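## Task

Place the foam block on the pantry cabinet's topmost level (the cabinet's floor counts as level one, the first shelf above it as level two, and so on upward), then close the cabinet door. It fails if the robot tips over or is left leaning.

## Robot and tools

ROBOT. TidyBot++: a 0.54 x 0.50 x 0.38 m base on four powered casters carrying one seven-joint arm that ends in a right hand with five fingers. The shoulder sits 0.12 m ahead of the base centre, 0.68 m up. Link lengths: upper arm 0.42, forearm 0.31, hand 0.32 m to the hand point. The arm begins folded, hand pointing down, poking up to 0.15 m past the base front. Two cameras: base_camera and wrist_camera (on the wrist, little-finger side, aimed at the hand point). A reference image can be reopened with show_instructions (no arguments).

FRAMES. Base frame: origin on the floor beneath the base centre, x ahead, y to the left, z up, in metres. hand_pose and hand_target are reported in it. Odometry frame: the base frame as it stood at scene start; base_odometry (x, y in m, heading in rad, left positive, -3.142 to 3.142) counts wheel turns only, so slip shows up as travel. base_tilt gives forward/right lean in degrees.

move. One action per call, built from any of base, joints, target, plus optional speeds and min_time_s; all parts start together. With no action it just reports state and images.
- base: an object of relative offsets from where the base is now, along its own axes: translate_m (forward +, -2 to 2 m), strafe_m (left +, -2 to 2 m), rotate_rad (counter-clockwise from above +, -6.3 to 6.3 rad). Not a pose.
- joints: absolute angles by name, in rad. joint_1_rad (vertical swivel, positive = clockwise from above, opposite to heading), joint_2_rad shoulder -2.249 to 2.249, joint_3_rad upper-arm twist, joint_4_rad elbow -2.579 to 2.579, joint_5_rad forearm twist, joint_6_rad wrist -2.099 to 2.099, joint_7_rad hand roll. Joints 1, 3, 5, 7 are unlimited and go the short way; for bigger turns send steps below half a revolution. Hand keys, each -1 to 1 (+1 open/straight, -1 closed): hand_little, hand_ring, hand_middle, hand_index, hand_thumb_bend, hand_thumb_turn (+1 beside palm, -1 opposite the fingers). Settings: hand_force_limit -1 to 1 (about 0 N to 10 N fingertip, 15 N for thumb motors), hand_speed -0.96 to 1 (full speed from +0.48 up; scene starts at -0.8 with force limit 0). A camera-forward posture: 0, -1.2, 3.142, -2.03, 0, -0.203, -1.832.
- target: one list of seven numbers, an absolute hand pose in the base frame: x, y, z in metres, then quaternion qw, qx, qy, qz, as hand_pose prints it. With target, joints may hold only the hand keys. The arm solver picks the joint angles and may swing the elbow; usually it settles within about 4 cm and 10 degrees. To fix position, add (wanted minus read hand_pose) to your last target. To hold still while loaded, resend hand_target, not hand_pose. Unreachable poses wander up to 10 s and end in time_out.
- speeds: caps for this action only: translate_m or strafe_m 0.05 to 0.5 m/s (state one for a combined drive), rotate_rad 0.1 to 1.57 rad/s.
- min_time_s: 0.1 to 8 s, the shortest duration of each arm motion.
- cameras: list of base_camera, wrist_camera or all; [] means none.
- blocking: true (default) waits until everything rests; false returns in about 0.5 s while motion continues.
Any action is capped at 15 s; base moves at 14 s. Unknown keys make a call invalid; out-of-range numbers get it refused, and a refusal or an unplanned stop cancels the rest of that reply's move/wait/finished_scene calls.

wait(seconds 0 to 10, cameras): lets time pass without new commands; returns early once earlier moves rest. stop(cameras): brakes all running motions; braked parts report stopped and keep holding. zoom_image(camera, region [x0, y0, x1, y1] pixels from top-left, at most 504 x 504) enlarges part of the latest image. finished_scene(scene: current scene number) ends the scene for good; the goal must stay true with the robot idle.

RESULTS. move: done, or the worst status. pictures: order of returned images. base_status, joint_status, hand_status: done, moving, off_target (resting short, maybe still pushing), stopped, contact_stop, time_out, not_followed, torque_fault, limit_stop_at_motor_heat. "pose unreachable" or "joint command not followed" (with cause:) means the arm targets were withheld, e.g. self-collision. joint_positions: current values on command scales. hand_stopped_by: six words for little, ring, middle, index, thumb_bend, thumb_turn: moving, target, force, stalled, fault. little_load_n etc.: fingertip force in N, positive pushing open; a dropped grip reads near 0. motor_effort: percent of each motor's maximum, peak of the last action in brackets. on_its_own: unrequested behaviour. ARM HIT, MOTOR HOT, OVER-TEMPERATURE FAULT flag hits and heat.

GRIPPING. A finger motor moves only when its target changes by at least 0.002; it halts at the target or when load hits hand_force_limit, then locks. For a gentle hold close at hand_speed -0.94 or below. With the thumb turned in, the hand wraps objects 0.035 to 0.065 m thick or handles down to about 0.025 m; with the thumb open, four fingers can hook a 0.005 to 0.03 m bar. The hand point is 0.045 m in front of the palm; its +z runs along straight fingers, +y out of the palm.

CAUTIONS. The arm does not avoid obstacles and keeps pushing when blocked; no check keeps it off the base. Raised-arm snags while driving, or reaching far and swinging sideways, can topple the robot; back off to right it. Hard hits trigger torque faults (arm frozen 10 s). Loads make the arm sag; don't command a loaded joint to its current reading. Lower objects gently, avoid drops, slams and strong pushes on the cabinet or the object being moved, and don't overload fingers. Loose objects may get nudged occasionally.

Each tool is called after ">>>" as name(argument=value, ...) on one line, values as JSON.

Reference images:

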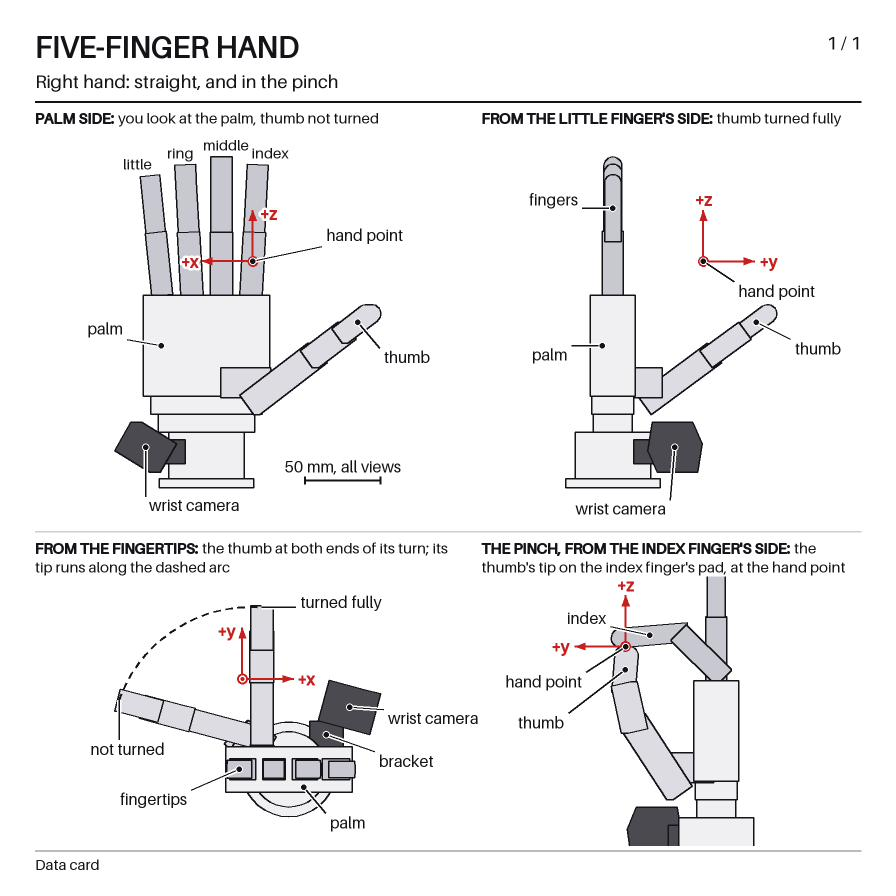

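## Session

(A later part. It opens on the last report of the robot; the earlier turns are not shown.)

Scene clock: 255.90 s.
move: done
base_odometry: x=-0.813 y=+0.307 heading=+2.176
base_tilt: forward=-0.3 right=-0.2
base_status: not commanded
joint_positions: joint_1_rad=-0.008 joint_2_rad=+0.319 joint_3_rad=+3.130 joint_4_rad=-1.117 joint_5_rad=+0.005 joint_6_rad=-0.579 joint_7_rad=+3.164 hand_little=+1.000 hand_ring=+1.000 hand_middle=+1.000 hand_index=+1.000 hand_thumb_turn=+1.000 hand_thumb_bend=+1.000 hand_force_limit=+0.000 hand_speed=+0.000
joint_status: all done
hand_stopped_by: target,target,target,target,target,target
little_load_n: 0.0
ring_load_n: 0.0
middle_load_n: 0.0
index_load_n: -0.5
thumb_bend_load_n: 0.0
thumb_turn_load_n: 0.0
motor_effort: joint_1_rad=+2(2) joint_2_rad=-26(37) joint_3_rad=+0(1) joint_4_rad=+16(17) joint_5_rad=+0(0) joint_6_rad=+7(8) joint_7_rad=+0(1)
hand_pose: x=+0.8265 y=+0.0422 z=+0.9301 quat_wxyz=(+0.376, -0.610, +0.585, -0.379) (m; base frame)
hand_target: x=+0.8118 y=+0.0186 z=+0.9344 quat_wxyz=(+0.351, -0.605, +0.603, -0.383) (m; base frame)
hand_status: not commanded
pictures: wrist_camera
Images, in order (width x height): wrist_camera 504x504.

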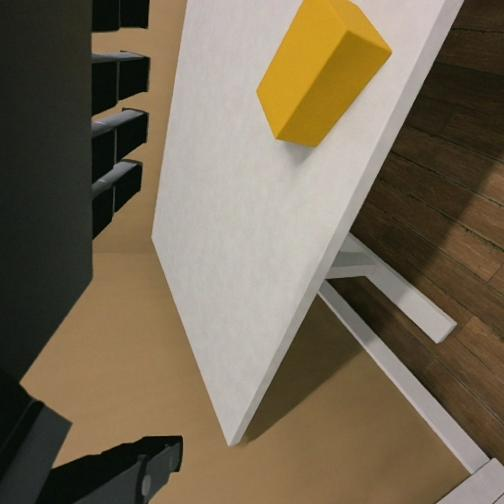

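>>> move(base={"strafe_m": -0.077, "translate_m": -0.05})

>>> move(joints={"joint_2_rad": 0.66, "joint_4_rad": -1.175, "joint_6_rad": -0.265}, min_time_s=2)

>>> move(base={"translate_m": 0.10}, speeds={"translate_m": 0.06}, cameras=["wrist_camera"])

>>> move(base={"translate_m": -0.02})

>>> move(joints={"joint_2_rad": 0.30, "joint_4_rad": -1.10, "joint_6_rad": -0.65}, min_time_s=1.5, cameras=["wrist_camera"])

Scene clock: 257.57 s.
move: done
base_odometry: x=-0.721 y=+0.310 heading=+2.176
base_tilt: forward=-0.3 right=-0.2
base_status: done
joint_positions: joint_1_rad=-0.006 joint_2_rad=+0.318 joint_3_rad=+3.131 joint_4_rad=-1.117 joint_5_rad=+0.005 joint_6_rad=-0.581 joint_7_rad=+3.164 hand_little=+1.000 hand_ring=+1.000 hand_middle=+1.000 hand_index=+1.000 hand_thumb_turn=+1.000 hand_thumb_bend=+1.000 hand_force_limit=+0.000 hand_speed=+0.000
joint_status: not commanded
hand_stopped_by: target,target,target,target,target,target
little_load_n: 0.0
ring_load_n: 0.0
middle_load_n: 0.0
index_load_n: 0.0
thumb_bend_load_n: 0.0
thumb_turn_load_n: 0.0
motor_effort: joint_1_rad=+1(3) joint_2_rad=-26(31) joint_3_rad=+0(2) joint_4_rad=+15(17) joint_5_rad=+0(1) joint_6_rad=+6(8) joint_7_rad=-1(1)
hand_pose: x=+0.8260 y=+0.0403 z=+0.9307 quat_wxyz=(+0.376, -0.609, +0.586, -0.379) (m; base frame)
hand_target: x=+0.8118 y=+0.0186 z=+0.9344 quat_wxyz=(+0.351, -0.605, +0.603, -0.383) (m; base frame)
hand_status: not commanded
pictures: none

Scene clock: 260.20 s.
move: done
base_odometry: x=-0.721 y=+0.310 heading=+2.176
base_tilt: forward=-0.3 right=-0.2
base_status: not commanded
joint_positions: joint_1_rad=-0.006 joint_2_rad=+0.641 joint_3_rad=+3.131 joint_4_rad=-1.140 joint_5_rad=+0.005 joint_6_rad=-0.324 joint_7_rad=+3.164 hand_little=+1.000 hand_ring=+1.000 hand_middle=+1.000 hand_index=+1.000 hand_thumb_turn=+1.000 hand_thumb_bend=+1.000 hand_force_limit=+0.000 hand_speed=+0.000
joint_status: all done
hand_stopped_by: target,target,target,target,target,target
little_load_n: 0.0
ring_load_n: 0.0
middle_load_n: 0.0
index_load_n: 0.0
thumb_bend_load_n: 0.0
thumb_turn_load_n: 0.0
motor_effort: joint_1_rad=+1(2) joint_2_rad=-35(37) joint_3_rad=+0(1) joint_4_rad=+15(17) joint_5_rad=+0(0) joint_6_rad=+7(8) joint_7_rad=+0(1)
hand_pose: x=+0.9235 y=+0.0414 z=+0.7373 quat_wxyz=(+0.350, -0.626, +0.603, -0.351) (m; base frame)
hand_target: x=+0.9280 y=+0.0247 z=+0.7165 quat_wxyz=(+0.340, -0.622, +0.605, -0.363) (m; base frame)
hand_status: not commanded
pictures: none

Scene clock: 262.37 s.
move: done
base_odometry: x=-0.778 y=+0.392 heading=+2.176
base_tilt: forward=-0.3 right=-0.2
base_status: done
joint_positions: joint_1_rad=-0.006 joint_2_rad=+0.642 joint_3_rad=+3.131 joint_4_rad=-1.141 joint_5_rad=+0.005 joint_6_rad=-0.322 joint_7_rad=+3.164 hand_little=+1.000 hand_ring=+1.000 hand_middle=+1.000 hand_index=+1.000 hand_thumb_turn=+1.000 hand_thumb_bend=+1.000 hand_force_limit=+0.000 hand_speed=+0.000
joint_status: not commanded
hand_stopped_by: target,target,target,target,target,target
little_load_n: 0.0
ring_load_n: 0.5
middle_load_n: 0.0
index_load_n: 0.0
thumb_bend_load_n: 0.0
thumb_turn_load_n: 0.0
motor_effort: joint_1_rad=+1(3) joint_2_rad=-35(37) joint_3_rad=+0(1) joint_4_rad=+14(16) joint_5_rad=+0(0) joint_6_rad=+7(8) joint_7_rad=+0(1)
hand_pose: x=+0.9237 y=+0.0414 z=+0.7365 quat_wxyz=(+0.350, -0.626, +0.603, -0.351) (m; base frame)
hand_target: x=+0.9280 y=+0.0247 z=+0.7165 quat_wxyz=(+0.340, -0.622, +0.605, -0.363) (m; base frame)
hand_status: not commanded
pictures: wrist_camera
Images, in order (width x height): wrist_camera 504x504.

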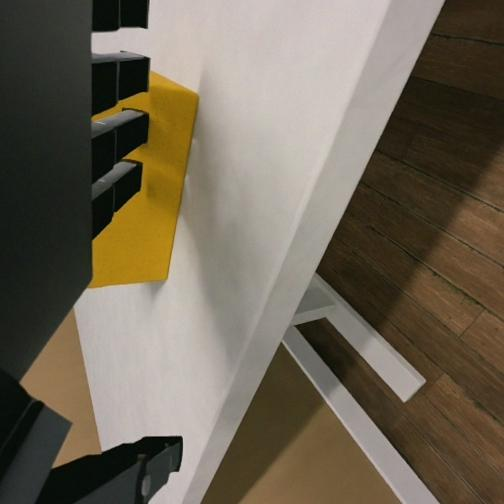

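Scene clock: 263.13 s.
move: done
base_odometry: x=-0.767 y=+0.376 heading=+2.176
base_tilt: forward=-0.3 right=-0.2
base_status: done
joint_positions: joint_1_rad=-0.006 joint_2_rad=+0.644 joint_3_rad=+3.131 joint_4_rad=-1.142 joint_5_rad=+0.005 joint_6_rad=-0.321 joint_7_rad=+3.164 hand_little=+1.000 hand_ring=+1.000 hand_middle=+1.000 hand_index=+1.000 hand_thumb_turn=+1.000 hand_thumb_bend=+1.000 hand_force_limit=+0.000 hand_speed=+0.000
joint_status: not commanded
hand_stopped_by: target,target,target,target,target,target
little_load_n: 0.0
ring_load_n: -0.5
middle_load_n: 0.0
index_load_n: 0.0
thumb_bend_load_n: 0.0
thumb_turn_load_n: -0.5
motor_effort: joint_1_rad=+2(5) joint_2_rad=-35(37) joint_3_rad=+0(1) joint_4_rad=+14(16) joint_5_rad=+0(0) joint_6_rad=+6(8) joint_7_rad=-1(1)
hand_pose: x=+0.9239 y=+0.0414 z=+0.7344 quat_wxyz=(+0.349, -0.626, +0.603, -0.350) (m; base frame)
hand_target: x=+0.9280 y=+0.0247 z=+0.7165 quat_wxyz=(+0.340, -0.622, +0.605, -0.363) (m; base frame)
hand_status: not commanded
pictures: none

Scene clock: 265.27 s.
move: done
base_odometry: x=-0.767 y=+0.376 heading=+2.176
base_tilt: forward=-0.3 right=-0.2
base_status: not commanded
joint_positions: joint_1_rad=-0.006 joint_2_rad=+0.319 joint_3_rad=+3.131 joint_4_rad=-1.117 joint_5_rad=+0.005 joint_6_rad=-0.579 joint_7_rad=+3.164 hand_little=+1.000 hand_ring=+1.000 hand_middle=+1.000 hand_index=+1.000 hand_thumb_turn=+1.000 hand_thumb_bend=+1.000 hand_force_limit=+0.000 hand_speed=+0.000
joint_status: all done
hand_stopped_by: target,target,target,target,target,target
little_load_n: 0.0
ring_load_n: 0.0
middle_load_n: 0.0
index_load_n: 0.0
thumb_bend_load_n: 0.0
thumb_turn_load_n: 0.0
motor_effort: joint_1_rad=+1(2) joint_2_rad=-26(37) joint_3_rad=+0(1) joint_4_rad=+15(16) joint_5_rad=+0(0) joint_6_rad=+7(8) joint_7_rad=-1(1)
hand_pose: x=+0.8266 y=+0.0403 z=+0.9302 quat_wxyz=(+0.376, -0.609, +0.586, -0.379) (m; base frame)
hand_target: x=+0.8118 y=+0.0186 z=+0.9344 quat_wxyz=(+0.351, -0.605, +0.603, -0.383) (m; base frame)
hand_status: not commanded
pictures: wrist_camera
Images, in order (width x height): wrist_camera 504x504.

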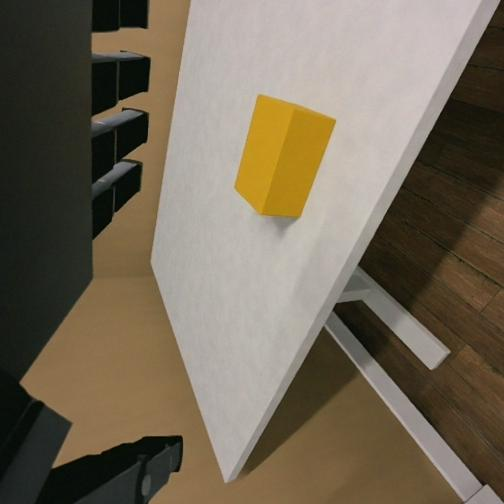

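>>> move(base={"translate_m": 0.229, "strafe_m": 0.041}, speeds={"translate_m": 0.25}, joints={"joint_2_rad": 0.56, "joint_4_rad": -0.79, "joint_6_rad": -0.965, "hand_index": 0.7, "hand_middle": 0.7, "hand_thumb_turn": -1}, cameras=["wrist_camera"])

Scene clock: 268.70 s.
move: done
base_odometry: x=-0.930 y=+0.541 heading=+2.175
base_tilt: forward=-0.3 right=-0.2
base_status: done
joint_positions: joint_1_rad=-0.006 joint_2_rad=+0.556 joint_3_rad=+3.131 joint_4_rad=-0.812 joint_5_rad=+0.005 joint_6_rad=-0.895 joint_7_rad=+3.164 hand_little=+1.000 hand_ring=+1.000 hand_middle=+0.700 hand_index=+0.700 hand_thumb_turn=-1.000 hand_thumb_bend=+1.000 hand_force_limit=+0.000 hand_speed=+0.000
joint_status: all done
hand_stopped_by: target,target,target,target,target,target
little_load_n: 0.0
ring_load_n: 0.0
middle_load_n: 0.0
index_load_n: 0.0
thumb_bend_load_n: 0.0
thumb_turn_load_n: 0.0
motor_effort: joint_1_rad=+1(3) joint_2_rad=-32(36) joint_3_rad=+0(1) joint_4_rad=+15(16) joint_5_rad=+0(0) joint_6_rad=+6(8) joint_7_rad=+0(1)
hand_pose: x=+0.8574 y=+0.0396 z=+0.8503 quat_wxyz=(+0.300, -0.651, +0.628, -0.302) (m; base frame)
hand_target: x=+0.8462 y=+0.0153 z=+0.8438 quat_wxyz=(+0.266, -0.644, +0.650, -0.302) (m; base frame)
hand_status: not commanded
pictures: wrist_camera
Images, in order (width x height): wrist_camera 504x504.

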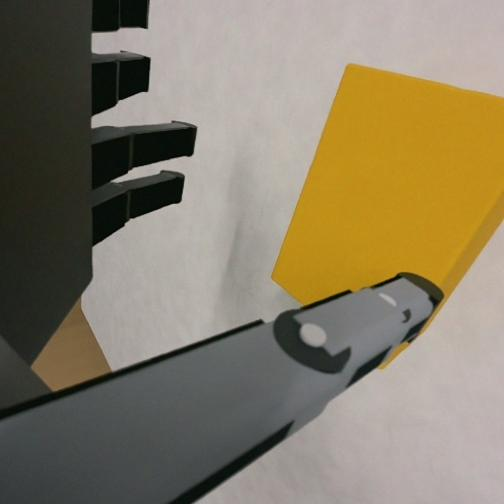

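>>> move(base={"translate_m": -0.018}, cameras=[])

>>> move(joints={"joint_2_rad": 0.535, "joint_4_rad": -0.99, "joint_6_rad": -0.69}, min_time_s=1.5, cameras=["wrist_camera"])

Scene clock: 270.53 s.
move: done
base_odometry: x=-0.920 y=+0.527 heading=+2.175
base_tilt: forward=-0.3 right=-0.2
base_status: done
joint_positions: joint_1_rad=-0.006 joint_2_rad=+0.556 joint_3_rad=+3.131 joint_4_rad=-0.811 joint_5_rad=+0.005 joint_6_rad=-0.900 joint_7_rad=+3.164 hand_little=+1.000 hand_ring=+1.000 hand_middle=+0.700 hand_index=+0.700 hand_thumb_turn=-1.000 hand_thumb_bend=+1.000 hand_force_limit=+0.000 hand_speed=+0.000
joint_status: not commanded
hand_stopped_by: target,target,target,target,target,target
little_load_n: 0.5
ring_load_n: 0.0
middle_load_n: 0.0
index_load_n: 0.0
thumb_bend_load_n: 0.0
thumb_turn_load_n: 0.0
motor_effort: joint_1_rad=+1(3) joint_2_rad=-32(36) joint_3_rad=+1(1) joint_4_rad=+14(15) joint_5_rad=+0(1) joint_6_rad=+6(7) joint_7_rad=+0(1)
hand_pose: x=+0.8564 y=+0.0396 z=+0.8501 quat_wxyz=(+0.299, -0.652, +0.629, -0.301) (m; base frame)
hand_target: x=+0.8462 y=+0.0153 z=+0.8438 quat_wxyz=(+0.266, -0.644, +0.650, -0.302) (m; base frame)
hand_status: not commanded
pictures: none
No camera images: "cameras" was empty.

Scene clock: 272.33 s.
move: done
base_odometry: x=-0.920 y=+0.527 heading=+2.175
base_tilt: forward=-0.3 right=-0.2
base_status: not commanded
joint_positions: joint_1_rad=-0.006 joint_2_rad=+0.556 joint_3_rad=+3.131 joint_4_rad=-0.954 joint_5_rad=+0.005 joint_6_rad=-0.750 joint_7_rad=+3.164 hand_little=+1.000 hand_ring=+1.000 hand_middle=+0.700 hand_index=+0.700 hand_thumb_turn=-1.000 hand_thumb_bend=+1.000 hand_force_limit=+0.000 hand_speed=+0.000
joint_status: all done
hand_stopped_by: target,target,target,target,target,target
little_load_n: 0.0
ring_load_n: 0.0
middle_load_n: 0.0
index_load_n: 0.0
thumb_bend_load_n: 0.0
thumb_turn_load_n: 0.0
motor_effort: joint_1_rad=+1(2) joint_2_rad=-32(34) joint_3_rad=+0(1) joint_4_rad=+14(16) joint_5_rad=+0(0) joint_6_rad=+6(7) joint_7_rad=-1(1)
hand_pose: x=+0.8640 y=+0.0401 z=+0.8071 quat_wxyz=(+0.301, -0.651, +0.628, -0.303) (m; base frame)
hand_target: x=+0.8694 y=+0.0181 z=+0.8157 quat_wxyz=(+0.300, -0.634, +0.631, -0.332) (m; base frame)
hand_status: not commanded
pictures: wrist_camera
Images, in order (width x height): wrist_camera 504x504.

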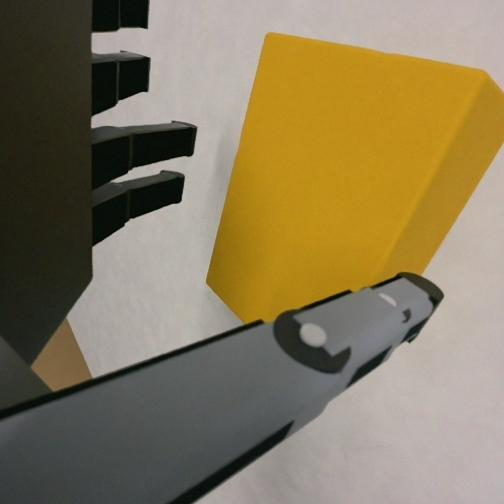

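>>> move(base={"translate_m": -0.01}, joints={"hand_index": 0.8, "hand_middle": 0.8}, cameras=[])

>>> move(joints={"joint_2_rad": 0.525, "joint_4_rad": -1.15, "joint_6_rad": -0.545}, min_time_s=1.5, cameras=["wrist_camera"])

Scene clock: 273.37 s.
move: done
base_odometry: x=-0.914 y=+0.518 heading=+2.175
base_tilt: forward=-0.3 right=-0.2
base_status: done
joint_positions: joint_1_rad=-0.006 joint_2_rad=+0.553 joint_3_rad=+3.131 joint_4_rad=-0.954 joint_5_rad=+0.005 joint_6_rad=-0.748 joint_7_rad=+3.164 hand_little=+1.000 hand_ring=+1.000 hand_middle=+0.800 hand_index=+0.800 hand_thumb_turn=-1.000 hand_thumb_bend=+1.000 hand_force_limit=+0.000 hand_speed=+0.000
joint_status: all done
hand_stopped_by: target,target,target,target,target,target
little_load_n: 0.0
ring_load_n: 0.0
middle_load_n: 0.0
index_load_n: 0.0
thumb_bend_load_n: 0.0
thumb_turn_load_n: 0.0
motor_effort: joint_1_rad=+1(2) joint_2_rad=-32(36) joint_3_rad=+0(1) joint_4_rad=+15(15) joint_5_rad=+0(0) joint_6_rad=+6(6) joint_7_rad=+0(1)
hand_pose: x=+0.8642 y=+0.0401 z=+0.8094 quat_wxyz=(+0.303, -0.650, +0.627, -0.304) (m; base frame)
hand_target: x=+0.8694 y=+0.0181 z=+0.8157 quat_wxyz=(+0.300, -0.634, +0.631, -0.332) (m; base frame)
hand_status: not commanded
pictures: none
No camera images: "cameras" was empty.

Scene clock: 275.13 s.
move: done
base_odometry: x=-0.914 y=+0.518 heading=+2.175
base_tilt: forward=-0.3 right=-0.2
base_status: not commanded
joint_positions: joint_1_rad=-0.006 joint_2_rad=+0.550 joint_3_rad=+3.131 joint_4_rad=-1.102 joint_5_rad=+0.005 joint_6_rad=-0.592 joint_7_rad=+3.164 hand_little=+1.000 hand_ring=+1.000 hand_middle=+0.800 hand_index=+0.800 hand_thumb_turn=-1.000 hand_thumb_bend=+1.000 hand_force_limit=+0.000 hand_speed=+0.000
joint_status: all done
hand_stopped_by: target,target,target,target,target,target
little_load_n: 0.0
ring_load_n: 0.0
middle_load_n: 0.0
index_load_n: 1.5
thumb_bend_load_n: 0.0
thumb_turn_load_n: 0.0
motor_effort: joint_1_rad=+1(2) joint_2_rad=-30(33) joint_3_rad=+0(1) joint_4_rad=+12(16) joint_5_rad=+0(0) joint_6_rad=+3(7) joint_7_rad=+0(1)
hand_pose: x=+0.8653 y=+0.0405 z=+0.7662 quat_wxyz=(+0.306, -0.649, +0.625, -0.307) (m; base frame)
hand_target: x=+0.8630 y=+0.0201 z=+0.7696 quat_wxyz=(+0.300, -0.638, +0.629, -0.329) (m; base frame)
hand_status: not commanded
pictures: wrist_camera
Images, in order (width x height): wrist_camera 504x504.

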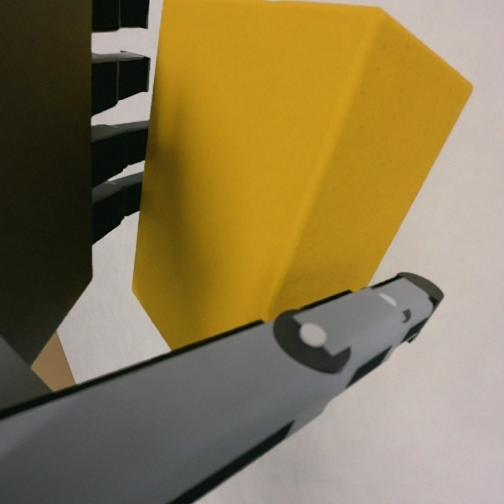

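>>> move(joints={"hand_index": 0.2, "hand_middle": 0.2, "hand_force_limit": -0.4, "hand_speed": -0.92}, cameras=["wrist_camera"])

Scene clock: 277.93 s.
move: off_target
base_odometry: x=-0.914 y=+0.518 heading=+2.175
base_tilt: forward=-0.3 right=-0.2
base_status: not commanded
joint_positions: joint_1_rad=-0.006 joint_2_rad=+0.550 joint_3_rad=+3.131 joint_4_rad=-1.109 joint_5_rad=+0.005 joint_6_rad=-0.590 joint_7_rad=+3.164 hand_little=+1.000 hand_ring=+1.000 hand_middle=+0.375 hand_index=+0.382 hand_thumb_turn=-1.000 hand_thumb_bend=+1.000 hand_force_limit=-0.400 hand_speed=-0.920
joint_status: hand_middle off_target (ended at +0.375, target +0.200); hand_index off_target (ended at +0.382, target +0.200); the others done
hand_stopped_by: target,target,force,force,target,target
little_load_n: 0.0
ring_load_n: 0.0
middle_load_n: 4.0
index_load_n: 2.5
thumb_bend_load_n: 2.0
thumb_turn_load_n: 1.0
motor_effort: joint_1_rad=+0(2) joint_2_rad=-31(32) joint_3_rad=+0(1) joint_4_rad=+13(16) joint_5_rad=+0(0) joint_6_rad=+4(6) joint_7_rad=-1(1)
hand_pose: x=+0.8640 y=+0.0405 z=+0.7633 quat_wxyz=(+0.304, -0.650, +0.626, -0.306) (m; base frame)
hand_target: x=+0.8630 y=+0.0201 z=+0.7696 quat_wxyz=(+0.300, -0.638, +0.629, -0.329) (m; base frame)
hand_status: not commanded
pictures: wrist_camera
Images, in order (width x height): wrist_camera 504x504.

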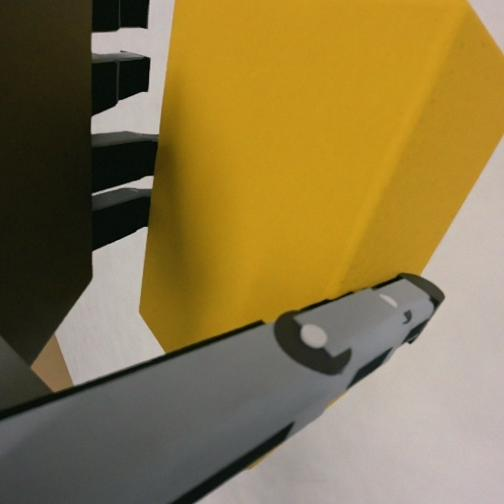

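>>> move(joints={"hand_index": 0.0, "hand_middle": 0.0, "hand_force_limit": 0.3}, cameras=["wrist_camera"])

Scene clock: 279.07 s.
move: off_target
base_odometry: x=-0.914 y=+0.518 heading=+2.175
base_tilt: forward=-0.3 right=-0.2
base_status: not commanded
joint_positions: joint_1_rad=-0.006 joint_2_rad=+0.550 joint_3_rad=+3.131 joint_4_rad=-1.109 joint_5_rad=+0.005 joint_6_rad=-0.590 joint_7_rad=+3.164 hand_little=+1.000 hand_ring=+1.000 hand_middle=+0.355 hand_index=+0.354 hand_thumb_turn=-1.000 hand_thumb_bend=+1.001 hand_force_limit=+0.300 hand_speed=-0.920
joint_status: hand_middle off_target (ended at +0.355, target +0.000); hand_index off_target (ended at +0.354, target +0.000); the others done
hand_stopped_by: target,target,force,force,target,target
little_load_n: 0.0
ring_load_n: 0.0
middle_load_n: 6.0
index_load_n: 7.0
thumb_bend_load_n: 3.0
thumb_turn_load_n: 1.0
motor_effort: joint_1_rad=+1(2) joint_2_rad=-30(31) joint_3_rad=+0(1) joint_4_rad=+12(14) joint_5_rad=+0(0) joint_6_rad=+4(5) joint_7_rad=+0(1)
hand_pose: x=+0.8640 y=+0.0405 z=+0.7634 quat_wxyz=(+0.304, -0.650, +0.626, -0.306) (m; base frame)
hand_target: x=+0.8630 y=+0.0201 z=+0.7696 quat_wxyz=(+0.300, -0.638, +0.629, -0.329) (m; base frame)
hand_status: not commanded
pictures: wrist_camera
Images, in order (width x height): wrist_camera 504x504.

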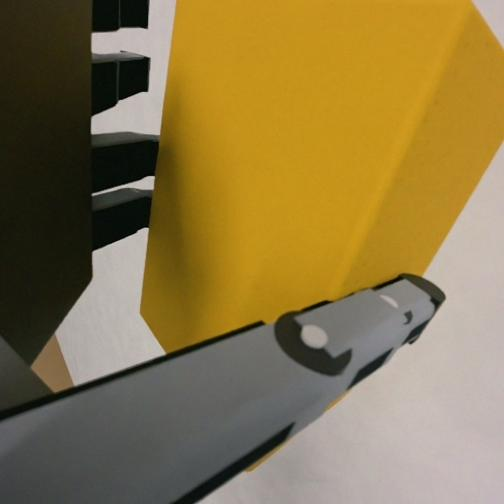

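>>> move(joints={"joint_2_rad": 0.54, "joint_4_rad": -0.82, "joint_6_rad": -0.93}, min_time_s=2, cameras=["wrist_camera"])

Scene clock: 281.77 s.
move: done
base_odometry: x=-0.914 y=+0.518 heading=+2.175
base_tilt: forward=-0.3 right=-0.2
base_status: not commanded
joint_positions: joint_1_rad=-0.006 joint_2_rad=+0.550 joint_3_rad=+3.131 joint_4_rad=-0.842 joint_5_rad=+0.005 joint_6_rad=-0.862 joint_7_rad=+3.164 hand_little=+1.000 hand_ring=+1.000 hand_middle=+0.355 hand_index=+0.354 hand_thumb_turn=-1.000 hand_thumb_bend=+1.001 hand_force_limit=+0.300 hand_speed=-0.920
joint_status: all done
hand_stopped_by: target,target,force,force,target,target
little_load_n: 0.0
ring_load_n: 0.0
middle_load_n: 5.5
index_load_n: 6.5
thumb_bend_load_n: 3.0
thumb_turn_load_n: 1.0
motor_effort: joint_1_rad=+1(2) joint_2_rad=-33(34) joint_3_rad=+0(1) joint_4_rad=+15(17) joint_5_rad=+0(0) joint_6_rad=+6(8) joint_7_rad=-1(1)
hand_pose: x=+0.8589 y=+0.0397 z=+0.8458 quat_wxyz=(+0.302, -0.650, +0.627, -0.304) (m; base frame)
hand_target: x=+0.8462 y=+0.0156 z=+0.8501 quat_wxyz=(+0.274, -0.641, +0.646, -0.310) (m; base frame)
hand_status: not commanded
pictures: wrist_camera
Images, in order (width x height): wrist_camera 504x504.

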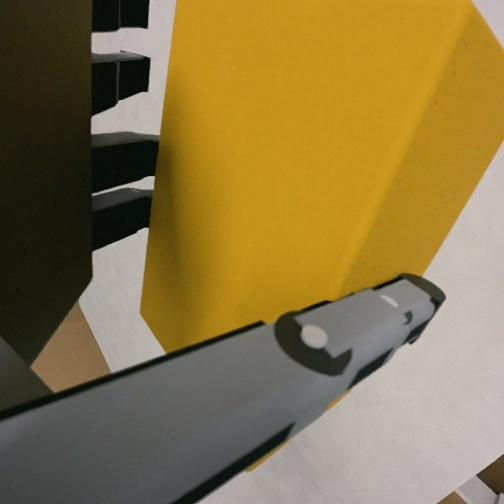

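>>> move(base={"translate_m": -0.4}, speeds={"translate_m": 0.4}, joints={"joint_2_rad": 0.235, "joint_4_rad": -0.45, "joint_6_rad": -1.605}, min_time_s=2, cameras=["base_camera"])

>>> move(base={"translate_m": -0.093, "strafe_m": -0.769, "rotate_rad": -1.56}, speeds={"translate_m": 0.35, "rotate_rad": 0.7}, cameras=["all"])

Scene clock: 285.53 s.
move: done
base_odometry: x=-0.687 y=+0.189 heading=+2.174
base_tilt: forward=-0.3 right=-0.2
base_status: done
joint_positions: joint_1_rad=-0.006 joint_2_rad=+0.259 joint_3_rad=+3.131 joint_4_rad=-0.471 joint_5_rad=+0.005 joint_6_rad=-1.537 joint_7_rad=+3.164 hand_little=+1.000 hand_ring=+1.000 hand_middle=+0.355 hand_index=+0.354 hand_thumb_turn=-1.000 hand_thumb_bend=+1.001 hand_force_limit=+0.300 hand_speed=-0.920
joint_status: all done
hand_stopped_by: target,target,force,force,target,target
little_load_n: 0.0
ring_load_n: -0.5
middle_load_n: 5.5
index_load_n: 7.0
thumb_bend_load_n: 3.0
thumb_turn_load_n: 1.0
motor_effort: joint_1_rad=+1(3) joint_2_rad=-20(36) joint_3_rad=+1(1) joint_4_rad=+11(17) joint_5_rad=+0(0) joint_6_rad=+6(8) joint_7_rad=+0(1)
hand_pose: x=+0.6439 y=+0.0366 z=+1.0696 quat_wxyz=(+0.298, -0.652, +0.629, -0.301) (m; base frame)
hand_target: x=+0.6201 y=+0.0141 z=+1.0766 quat_wxyz=(+0.276, -0.627, +0.660, -0.308) (m; base frame)
hand_status: not commanded
pictures: base_camera
Images, in order (width x height): base_camera 644x364.

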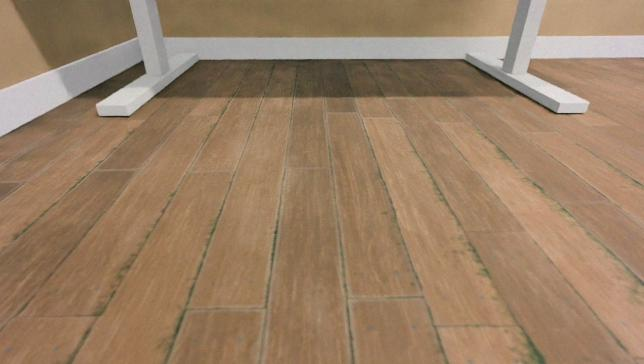

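Scene clock: 288.77 s.
move: done
base_odometry: x=-0.001 y=+0.549 heading=+0.613
base_tilt: forward=-0.3 right=-0.2
base_status: done
joint_positions: joint_1_rad=-0.005 joint_2_rad=+0.257 joint_3_rad=+3.131 joint_4_rad=-0.471 joint_5_rad=+0.009 joint_6_rad=-1.539 joint_7_rad=+3.164 hand_little=+1.000 hand_ring=+1.000 hand_middle=+0.355 hand_index=+0.354 hand_thumb_turn=-1.000 hand_thumb_bend=+1.001 hand_force_limit=+0.300 hand_speed=-0.920
joint_status: not commanded
hand_stopped_by: target,target,force,force,target,target
little_load_n: 0.0
ring_load_n: 0.0
middle_load_n: 6.0
index_load_n: 6.5
thumb_bend_load_n: 3.0
thumb_turn_load_n: 1.0
motor_effort: joint_1_rad=+2(6) joint_2_rad=-20(25) joint_3_rad=+1(2) joint_4_rad=+10(12) joint_5_rad=+0(2) joint_6_rad=+6(7) joint_7_rad=-1(1)
hand_pose: x=+0.6427 y=+0.0350 z=+1.0701 quat_wxyz=(+0.296, -0.651, +0.630, -0.302) (m; base frame)
hand_target: x=+0.6201 y=+0.0141 z=+1.0766 quat_wxyz=(+0.276, -0.627, +0.660, -0.308) (m; base frame)
hand_status: not commanded
pictures: base_camera, wrist_camera
Images, in order (width x height): base_camera 644x364, wrist_camera 504x504.

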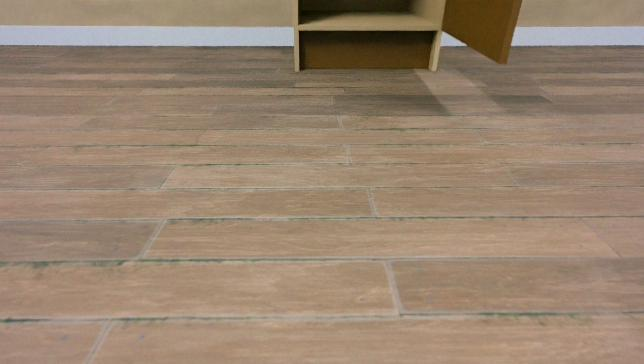

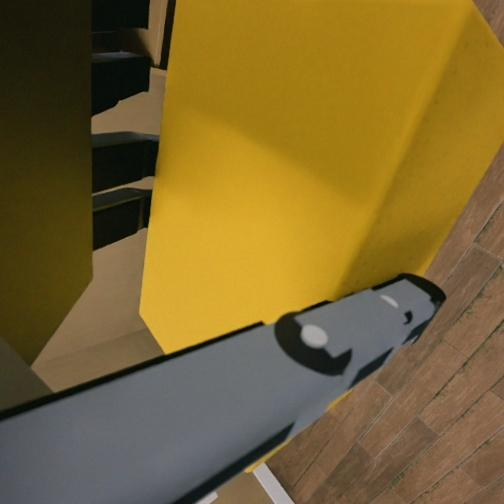

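>>> move(base={"translate_m": 0.78, "strafe_m": -0.05}, speeds={"translate_m": 0.4}, cameras=["all"])

Scene clock: 292.07 s.
move: done
base_odometry: x=+0.666 y=+0.957 heading=+0.612
base_tilt: forward=-0.3 right=-0.2
base_status: done
joint_positions: joint_1_rad=-0.005 joint_2_rad=+0.247 joint_3_rad=+3.131 joint_4_rad=-0.469 joint_5_rad=+0.009 joint_6_rad=-1.541 joint_7_rad=+3.164 hand_little=+1.000 hand_ring=+1.000 hand_middle=+0.355 hand_index=+0.354 hand_thumb_turn=-1.000 hand_thumb_bend=+1.001 hand_force_limit=+0.300 hand_speed=-0.920
joint_status: not commanded
hand_stopped_by: target,target,force,force,target,target
little_load_n: 0.0
ring_load_n: 0.0
middle_load_n: 5.5
index_load_n: 7.0
thumb_bend_load_n: 3.5
thumb_turn_load_n: 1.0
motor_effort: joint_1_rad=+1(3) joint_2_rad=-20(23) joint_3_rad=+1(1) joint_4_rad=+10(12) joint_5_rad=+0(1) joint_6_rad=+5(7) joint_7_rad=-1(1)
hand_pose: x=+0.6384 y=+0.0350 z=+1.0756 quat_wxyz=(+0.299, -0.650, +0.629, -0.306) (m; base frame)
hand_target: x=+0.6201 y=+0.0141 z=+1.0766 quat_wxyz=(+0.276, -0.627, +0.660, -0.308) (m; base frame)
hand_status: not commanded
pictures: base_camera, wrist_camera
Images, in order (width x height): base_camera 644x364, wrist_camera 504x504.

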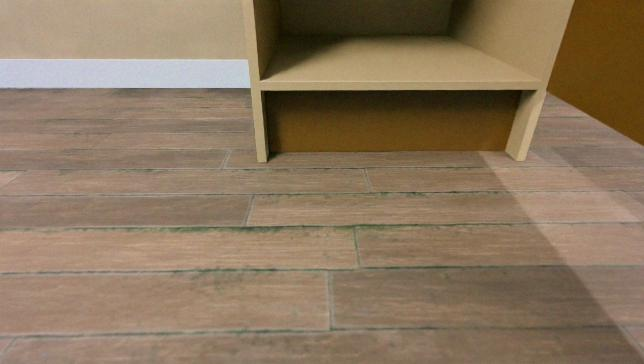

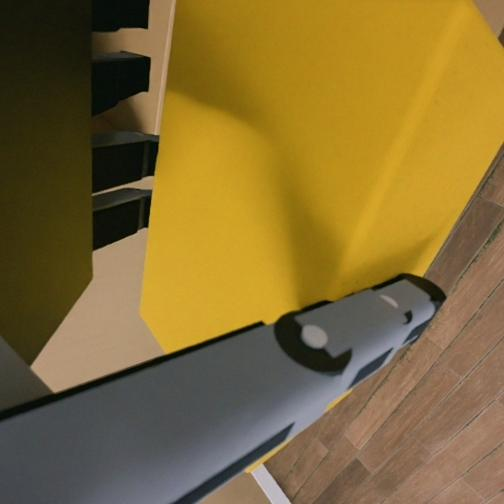

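>>> move(base={"translate_m": 0.18, "strafe_m": -0.05}, speeds={"translate_m": 0.25}, cameras=["all"])

Scene clock: 294.03 s.
move: done
base_odometry: x=+0.842 y=+1.019 heading=+0.612
base_tilt: forward=-0.3 right=-0.2
base_status: done
joint_positions: joint_1_rad=-0.005 joint_2_rad=+0.244 joint_3_rad=+3.131 joint_4_rad=-0.469 joint_5_rad=+0.009 joint_6_rad=-1.542 joint_7_rad=+3.164 hand_little=+1.000 hand_ring=+1.000 hand_middle=+0.355 hand_index=+0.354 hand_thumb_turn=-1.000 hand_thumb_bend=+1.001 hand_force_limit=+0.300 hand_speed=-0.920
joint_status: not commanded
hand_stopped_by: target,target,force,force,target,target
little_load_n: 0.0
ring_load_n: 0.0
middle_load_n: 6.0
index_load_n: 6.5
thumb_bend_load_n: 3.0
thumb_turn_load_n: 1.0
motor_effort: joint_1_rad=+1(3) joint_2_rad=-20(23) joint_3_rad=+0(2) joint_4_rad=+10(12) joint_5_rad=+0(1) joint_6_rad=+6(7) joint_7_rad=-1(1)
hand_pose: x=+0.6372 y=+0.0350 z=+1.0771 quat_wxyz=(+0.300, -0.649, +0.628, -0.307) (m; base frame)
hand_target: x=+0.6201 y=+0.0141 z=+1.0766 quat_wxyz=(+0.276, -0.627, +0.660, -0.308) (m; base frame)
hand_status: not commanded
pictures: base_camera, wrist_camera
Images, in order (width x height): base_camera 644x364, wrist_camera 504x504.

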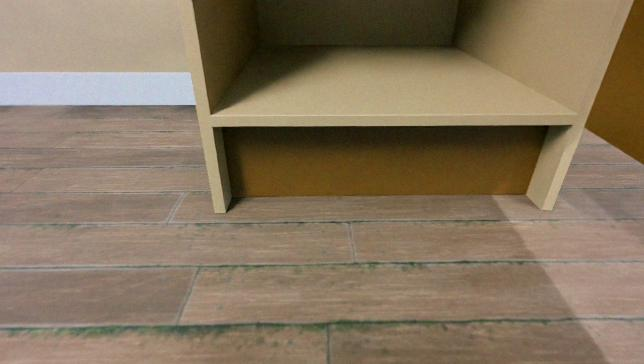

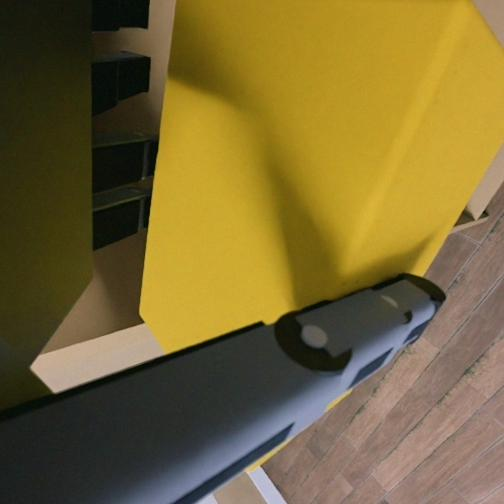

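>>> move(base={"translate_m": 0.14}, speeds={"translate_m": 0.12}, cameras=["all"])

Scene clock: 296.03 s.
move: done
base_odometry: x=+0.957 y=+1.100 heading=+0.612
base_tilt: forward=-0.3 right=-0.2
base_status: done
joint_positions: joint_1_rad=-0.005 joint_2_rad=+0.243 joint_3_rad=+3.131 joint_4_rad=-0.468 joint_5_rad=+0.009 joint_6_rad=-1.542 joint_7_rad=+3.164 hand_little=+1.000 hand_ring=+1.000 hand_middle=+0.355 hand_index=+0.354 hand_thumb_turn=-1.000 hand_thumb_bend=+1.001 hand_force_limit=+0.300 hand_speed=-0.920
joint_status: not commanded
hand_stopped_by: target,target,force,force,target,target
little_load_n: -0.5
ring_load_n: 0.0
middle_load_n: 6.0
index_load_n: 6.5
thumb_bend_load_n: 3.0
thumb_turn_load_n: 0.5
motor_effort: joint_1_rad=+0(3) joint_2_rad=-20(24) joint_3_rad=+0(1) joint_4_rad=+11(12) joint_5_rad=+0(1) joint_6_rad=+6(7) joint_7_rad=-1(2)
hand_pose: x=+0.6364 y=+0.0349 z=+1.0780 quat_wxyz=(+0.301, -0.649, +0.628, -0.307) (m; base frame)
hand_target: x=+0.6201 y=+0.0141 z=+1.0766 quat_wxyz=(+0.276, -0.627, +0.660, -0.308) (m; base frame)
hand_status: not commanded
pictures: base_camera, wrist_camera
Images, in order (width x height): base_camera 644x364, wrist_camera 504x504.

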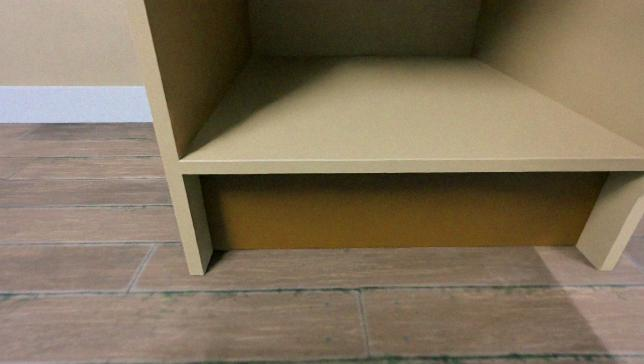

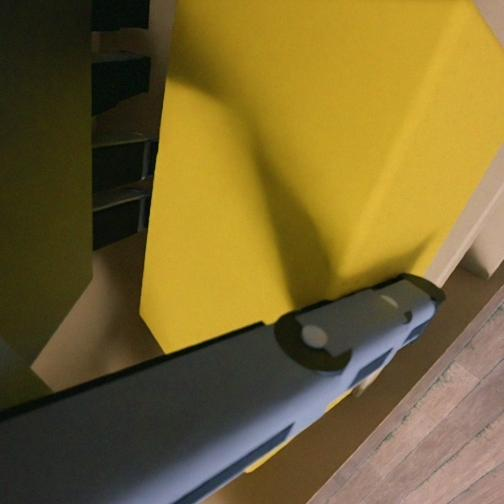

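>>> zoom_image(camera="wrist_camera", region=[304, 104, 504, 504])

Scaled by 1.260 from the camera's 504x504 image, which has a finer 720x720 frame.

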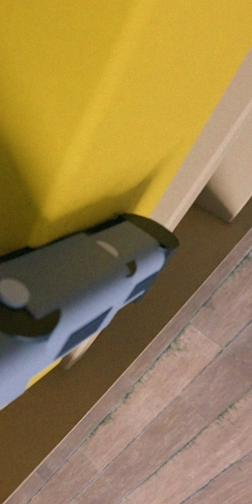

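>>> move(base={"translate_m": 0.085}, speeds={"translate_m": 0.12}, cameras=["all"])

Scene clock: 298.40 s.
move: done
base_odometry: x=+1.027 y=+1.149 heading=+0.611
base_tilt: forward=-0.3 right=-0.2
base_status: done
joint_positions: joint_1_rad=-0.005 joint_2_rad=+0.242 joint_3_rad=+3.131 joint_4_rad=-0.468 joint_5_rad=+0.010 joint_6_rad=-1.543 joint_7_rad=+3.164 hand_little=+1.000 hand_ring=+1.000 hand_middle=+0.355 hand_index=+0.354 hand_thumb_turn=-1.000 hand_thumb_bend=+1.001 hand_force_limit=+0.300 hand_speed=-0.920
joint_status: not commanded
hand_stopped_by: target,target,force,force,target,target
little_load_n: -0.5
ring_load_n: 0.0
middle_load_n: 5.5
index_load_n: 6.5
thumb_bend_load_n: 3.0
thumb_turn_load_n: 1.0
motor_effort: joint_1_rad=+0(2) joint_2_rad=-20(24) joint_3_rad=+0(1) joint_4_rad=+11(12) joint_5_rad=+0(1) joint_6_rad=+6(7) joint_7_rad=+0(1)
hand_pose: x=+0.6359 y=+0.0349 z=+1.0787 quat_wxyz=(+0.301, -0.649, +0.628, -0.307) (m; base frame)
hand_target: x=+0.6201 y=+0.0141 z=+1.0766 quat_wxyz=(+0.276, -0.627, +0.660, -0.308) (m; base frame)
hand_status: not commanded
pictures: base_camera, wrist_camera
Images, in order (width x height): base_camera 644x364, wrist_camera 504x504.

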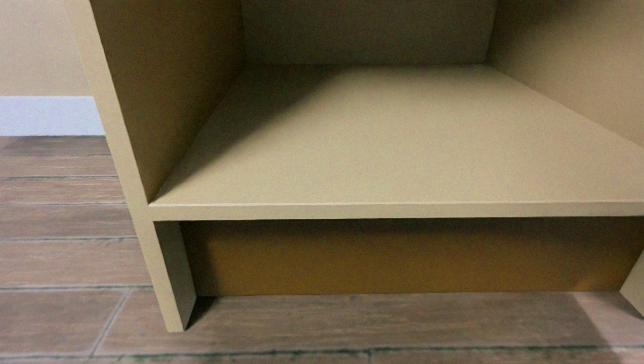

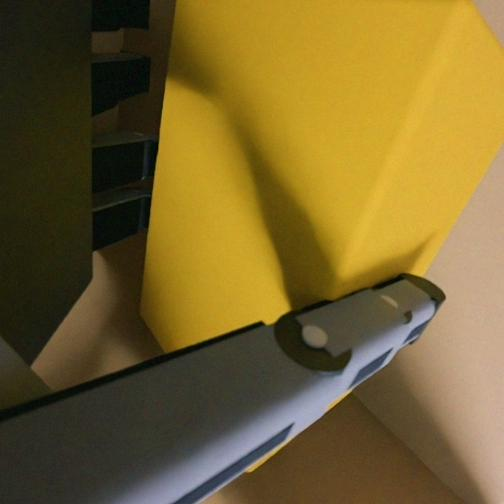

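>>> move(joints={"joint_2_rad": 0.125, "joint_4_rad": -0.87, "joint_6_rad": -1.225}, min_time_s=2, cameras=["wrist_camera"])

Scene clock: 301.10 s.
move: done
base_odometry: x=+1.027 y=+1.149 heading=+0.611
base_tilt: forward=-0.3 right=-0.2
base_status: not commanded
joint_positions: joint_1_rad=-0.005 joint_2_rad=+0.150 joint_3_rad=+3.131 joint_4_rad=-0.833 joint_5_rad=+0.010 joint_6_rad=-1.285 joint_7_rad=+3.164 hand_little=+1.000 hand_ring=+1.000 hand_middle=+0.355 hand_index=+0.354 hand_thumb_turn=-1.000 hand_thumb_bend=+1.001 hand_force_limit=+0.300 hand_speed=-0.920
joint_status: all done
hand_stopped_by: target,target,force,force,target,target
little_load_n: 0.0
ring_load_n: 0.0
middle_load_n: 6.0
index_load_n: 6.5
thumb_bend_load_n: 3.0
thumb_turn_load_n: 1.0
motor_effort: joint_1_rad=+2(2) joint_2_rad=-18(21) joint_3_rad=+1(1) joint_4_rad=+12(13) joint_5_rad=+0(0) joint_6_rad=+6(7) joint_7_rad=+0(1)
hand_pose: x=+0.6507 y=+0.0357 z=+1.0184 quat_wxyz=(+0.295, -0.652, +0.629, -0.303) (m; base frame)
hand_target: x=+0.6565 y=+0.0138 z=+1.0272 quat_wxyz=(+0.297, -0.624, +0.642, -0.332) (m; base frame)
hand_status: not commanded
pictures: wrist_camera
Images, in order (width x height): wrist_camera 504x504.

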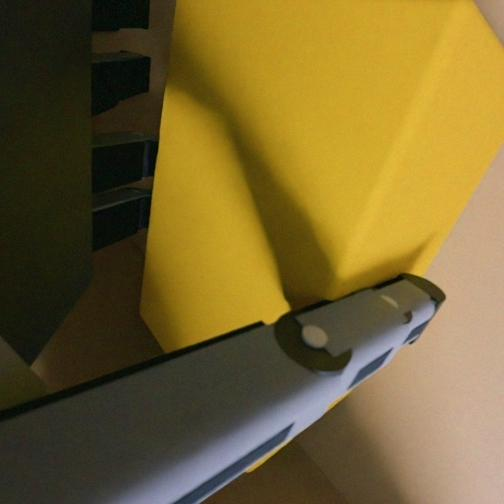

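>>> move(joints={"joint_2_rad": 0.1, "joint_4_rad": -0.95, "joint_6_rad": -1.16}, min_time_s=1.5, cameras=["wrist_camera"])

Scene clock: 303.27 s.
move: done
base_odometry: x=+1.027 y=+1.149 heading=+0.611
base_tilt: forward=-0.3 right=-0.2
base_status: not commanded
joint_positions: joint_1_rad=-0.005 joint_2_rad=+0.115 joint_3_rad=+3.131 joint_4_rad=-0.905 joint_5_rad=+0.010 joint_6_rad=-1.214 joint_7_rad=+3.164 hand_little=+1.000 hand_ring=+1.000 hand_middle=+0.355 hand_index=+0.354 hand_thumb_turn=-1.000 hand_thumb_bend=+1.001 hand_force_limit=+0.300 hand_speed=-0.920
joint_status: all done
hand_stopped_by: target,target,force,force,target,target
little_load_n: 0.0
ring_load_n: 0.0
middle_load_n: 5.5
index_load_n: 6.5
thumb_bend_load_n: 3.0
thumb_turn_load_n: 0.5
motor_effort: joint_1_rad=+1(2) joint_2_rad=-16(18) joint_3_rad=+0(1) joint_4_rad=+11(13) joint_5_rad=+0(0) joint_6_rad=+5(6) joint_7_rad=+0(1)
hand_pose: x=+0.6510 y=+0.0359 z=+1.0175 quat_wxyz=(+0.306, -0.647, +0.624, -0.314) (m; base frame)
hand_target: x=+0.6574 y=+0.0141 z=+1.0158 quat_wxyz=(+0.300, -0.623, +0.640, -0.335) (m; base frame)
hand_status: not commanded
pictures: wrist_camera
Images, in order (width x height): wrist_camera 504x504.

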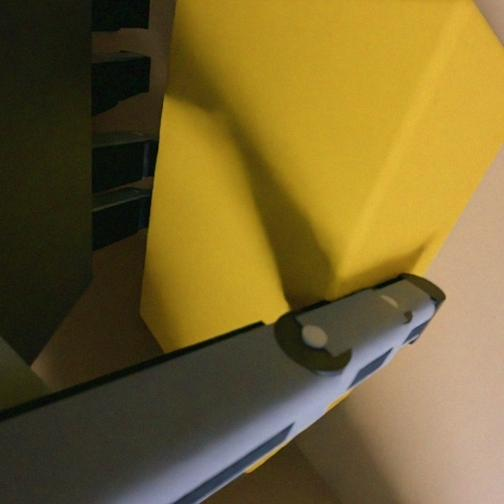

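>>> move(joints={"joint_2_rad": 0.1, "joint_4_rad": -0.985, "joint_6_rad": -1.145}, min_time_s=1, cameras=["wrist_camera"])

Scene clock: 304.80 s.
move: done
base_odometry: x=+1.027 y=+1.149 heading=+0.611
base_tilt: forward=-0.3 right=-0.2
base_status: not commanded
joint_positions: joint_1_rad=-0.005 joint_2_rad=+0.102 joint_3_rad=+3.131 joint_4_rad=-0.931 joint_5_rad=+0.010 joint_6_rad=-1.189 joint_7_rad=+3.164 hand_little=+1.000 hand_ring=+1.000 hand_middle=+0.355 hand_index=+0.354 hand_thumb_turn=-1.000 hand_thumb_bend=+1.001 hand_force_limit=+0.300 hand_speed=-0.920
joint_status: all done
hand_stopped_by: target,target,force,force,target,target
little_load_n: 0.0
ring_load_n: 0.0
middle_load_n: 5.5
index_load_n: 6.0
thumb_bend_load_n: 3.0
thumb_turn_load_n: 0.5
motor_effort: joint_1_rad=+0(2) joint_2_rad=-14(16) joint_3_rad=+0(1) joint_4_rad=+10(12) joint_5_rad=+0(0) joint_6_rad=+4(6) joint_7_rad=+0(1)
hand_pose: x=+0.6506 y=+0.0359 z=+1.0177 quat_wxyz=(+0.310, -0.645, +0.622, -0.318) (m; base frame)
hand_target: x=+0.6578 y=+0.0141 z=+1.0018 quat_wxyz=(+0.293, -0.627, +0.642, -0.329) (m; base frame)
hand_status: not commanded
pictures: wrist_camera
Images, in order (width x height): wrist_camera 504x504.

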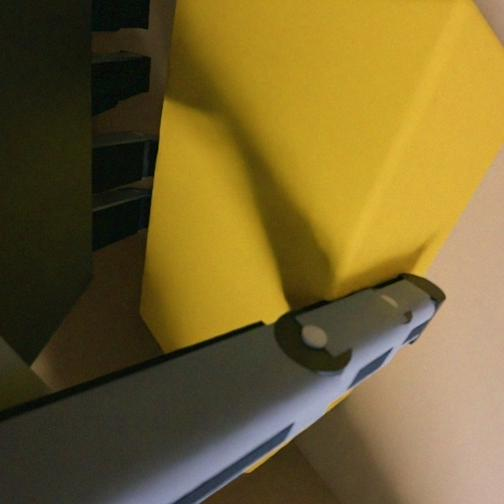

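>>> move(joints={"hand_index": 0.8, "hand_middle": 0.8, "hand_speed": -0.6}, cameras=["wrist_camera"])

Scene clock: 305.83 s.
move: done
base_odometry: x=+1.027 y=+1.149 heading=+0.611
base_tilt: forward=-0.3 right=-0.2
base_status: not commanded
joint_positions: joint_1_rad=-0.005 joint_2_rad=+0.102 joint_3_rad=+3.131 joint_4_rad=-0.950 joint_5_rad=+0.010 joint_6_rad=-1.189 joint_7_rad=+3.164 hand_little=+1.000 hand_ring=+1.000 hand_middle=+0.800 hand_index=+0.800 hand_thumb_turn=-1.000 hand_thumb_bend=+1.000 hand_force_limit=+0.300 hand_speed=-0.600
joint_status: all done
hand_stopped_by: target,target,target,target,target,target
little_load_n: 0.0
ring_load_n: 0.0
middle_load_n: 0.0
index_load_n: 0.0
thumb_bend_load_n: 0.0
thumb_turn_load_n: 0.0
motor_effort: joint_1_rad=+1(2) joint_2_rad=-18(19) joint_3_rad=+1(1) joint_4_rad=+12(14) joint_5_rad=+0(0) joint_6_rad=+6(7) joint_7_rad=-1(1)
hand_pose: x=+0.6490 y=+0.0359 z=+1.0084 quat_wxyz=(+0.304, -0.648, +0.625, -0.312) (m; base frame)
hand_target: x=+0.6578 y=+0.0141 z=+1.0018 quat_wxyz=(+0.293, -0.627, +0.642, -0.329) (m; base frame)
hand_status: not commanded
pictures: wrist_camera
Images, in order (width x height): wrist_camera 504x504.

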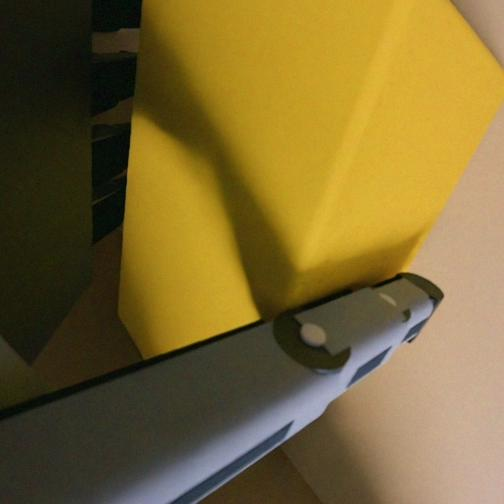

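>>> move(joints={"joint_2_rad": 0.235, "joint_4_rad": -0.45, "joint_6_rad": -1.605, "hand_index": 1, "hand_middle": 1}, min_time_s=1.5, cameras=["wrist_camera"])

Scene clock: 308.10 s.
move: done
base_odometry: x=+1.027 y=+1.149 heading=+0.611
base_tilt: forward=-0.3 right=-0.2
base_status: not commanded
joint_positions: joint_1_rad=-0.005 joint_2_rad=+0.210 joint_3_rad=+3.131 joint_4_rad=-0.471 joint_5_rad=+0.010 joint_6_rad=-1.535 joint_7_rad=+3.164 hand_little=+1.000 hand_ring=+1.000 hand_middle=+1.000 hand_index=+1.000 hand_thumb_turn=-1.000 hand_thumb_bend=+1.000 hand_force_limit=+0.300 hand_speed=-0.600
joint_status: all done
hand_stopped_by: target,target,target,target,target,target
little_load_n: 0.0
ring_load_n: 0.0
middle_load_n: 0.0
index_load_n: -0.5
thumb_bend_load_n: 0.0
thumb_turn_load_n: 0.0
motor_effort: joint_1_rad=+1(2) joint_2_rad=-18(19) joint_3_rad=+1(1) joint_4_rad=+10(14) joint_5_rad=+0(0) joint_6_rad=+7(8) joint_7_rad=-1(1)
hand_pose: x=+0.6252 y=+0.0348 z=+1.0950 quat_wxyz=(+0.312, -0.643, +0.622, -0.319) (m; base frame)
hand_target: x=+0.6200 y=+0.0141 z=+1.0766 quat_wxyz=(+0.276, -0.627, +0.660, -0.308) (m; base frame)
hand_status: not commanded
pictures: wrist_camera
Images, in order (width x height): wrist_camera 504x504.

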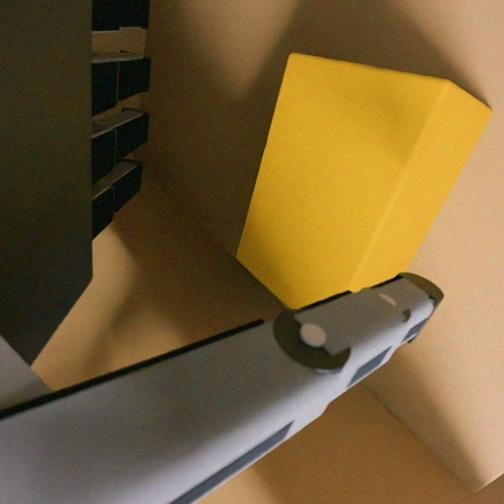

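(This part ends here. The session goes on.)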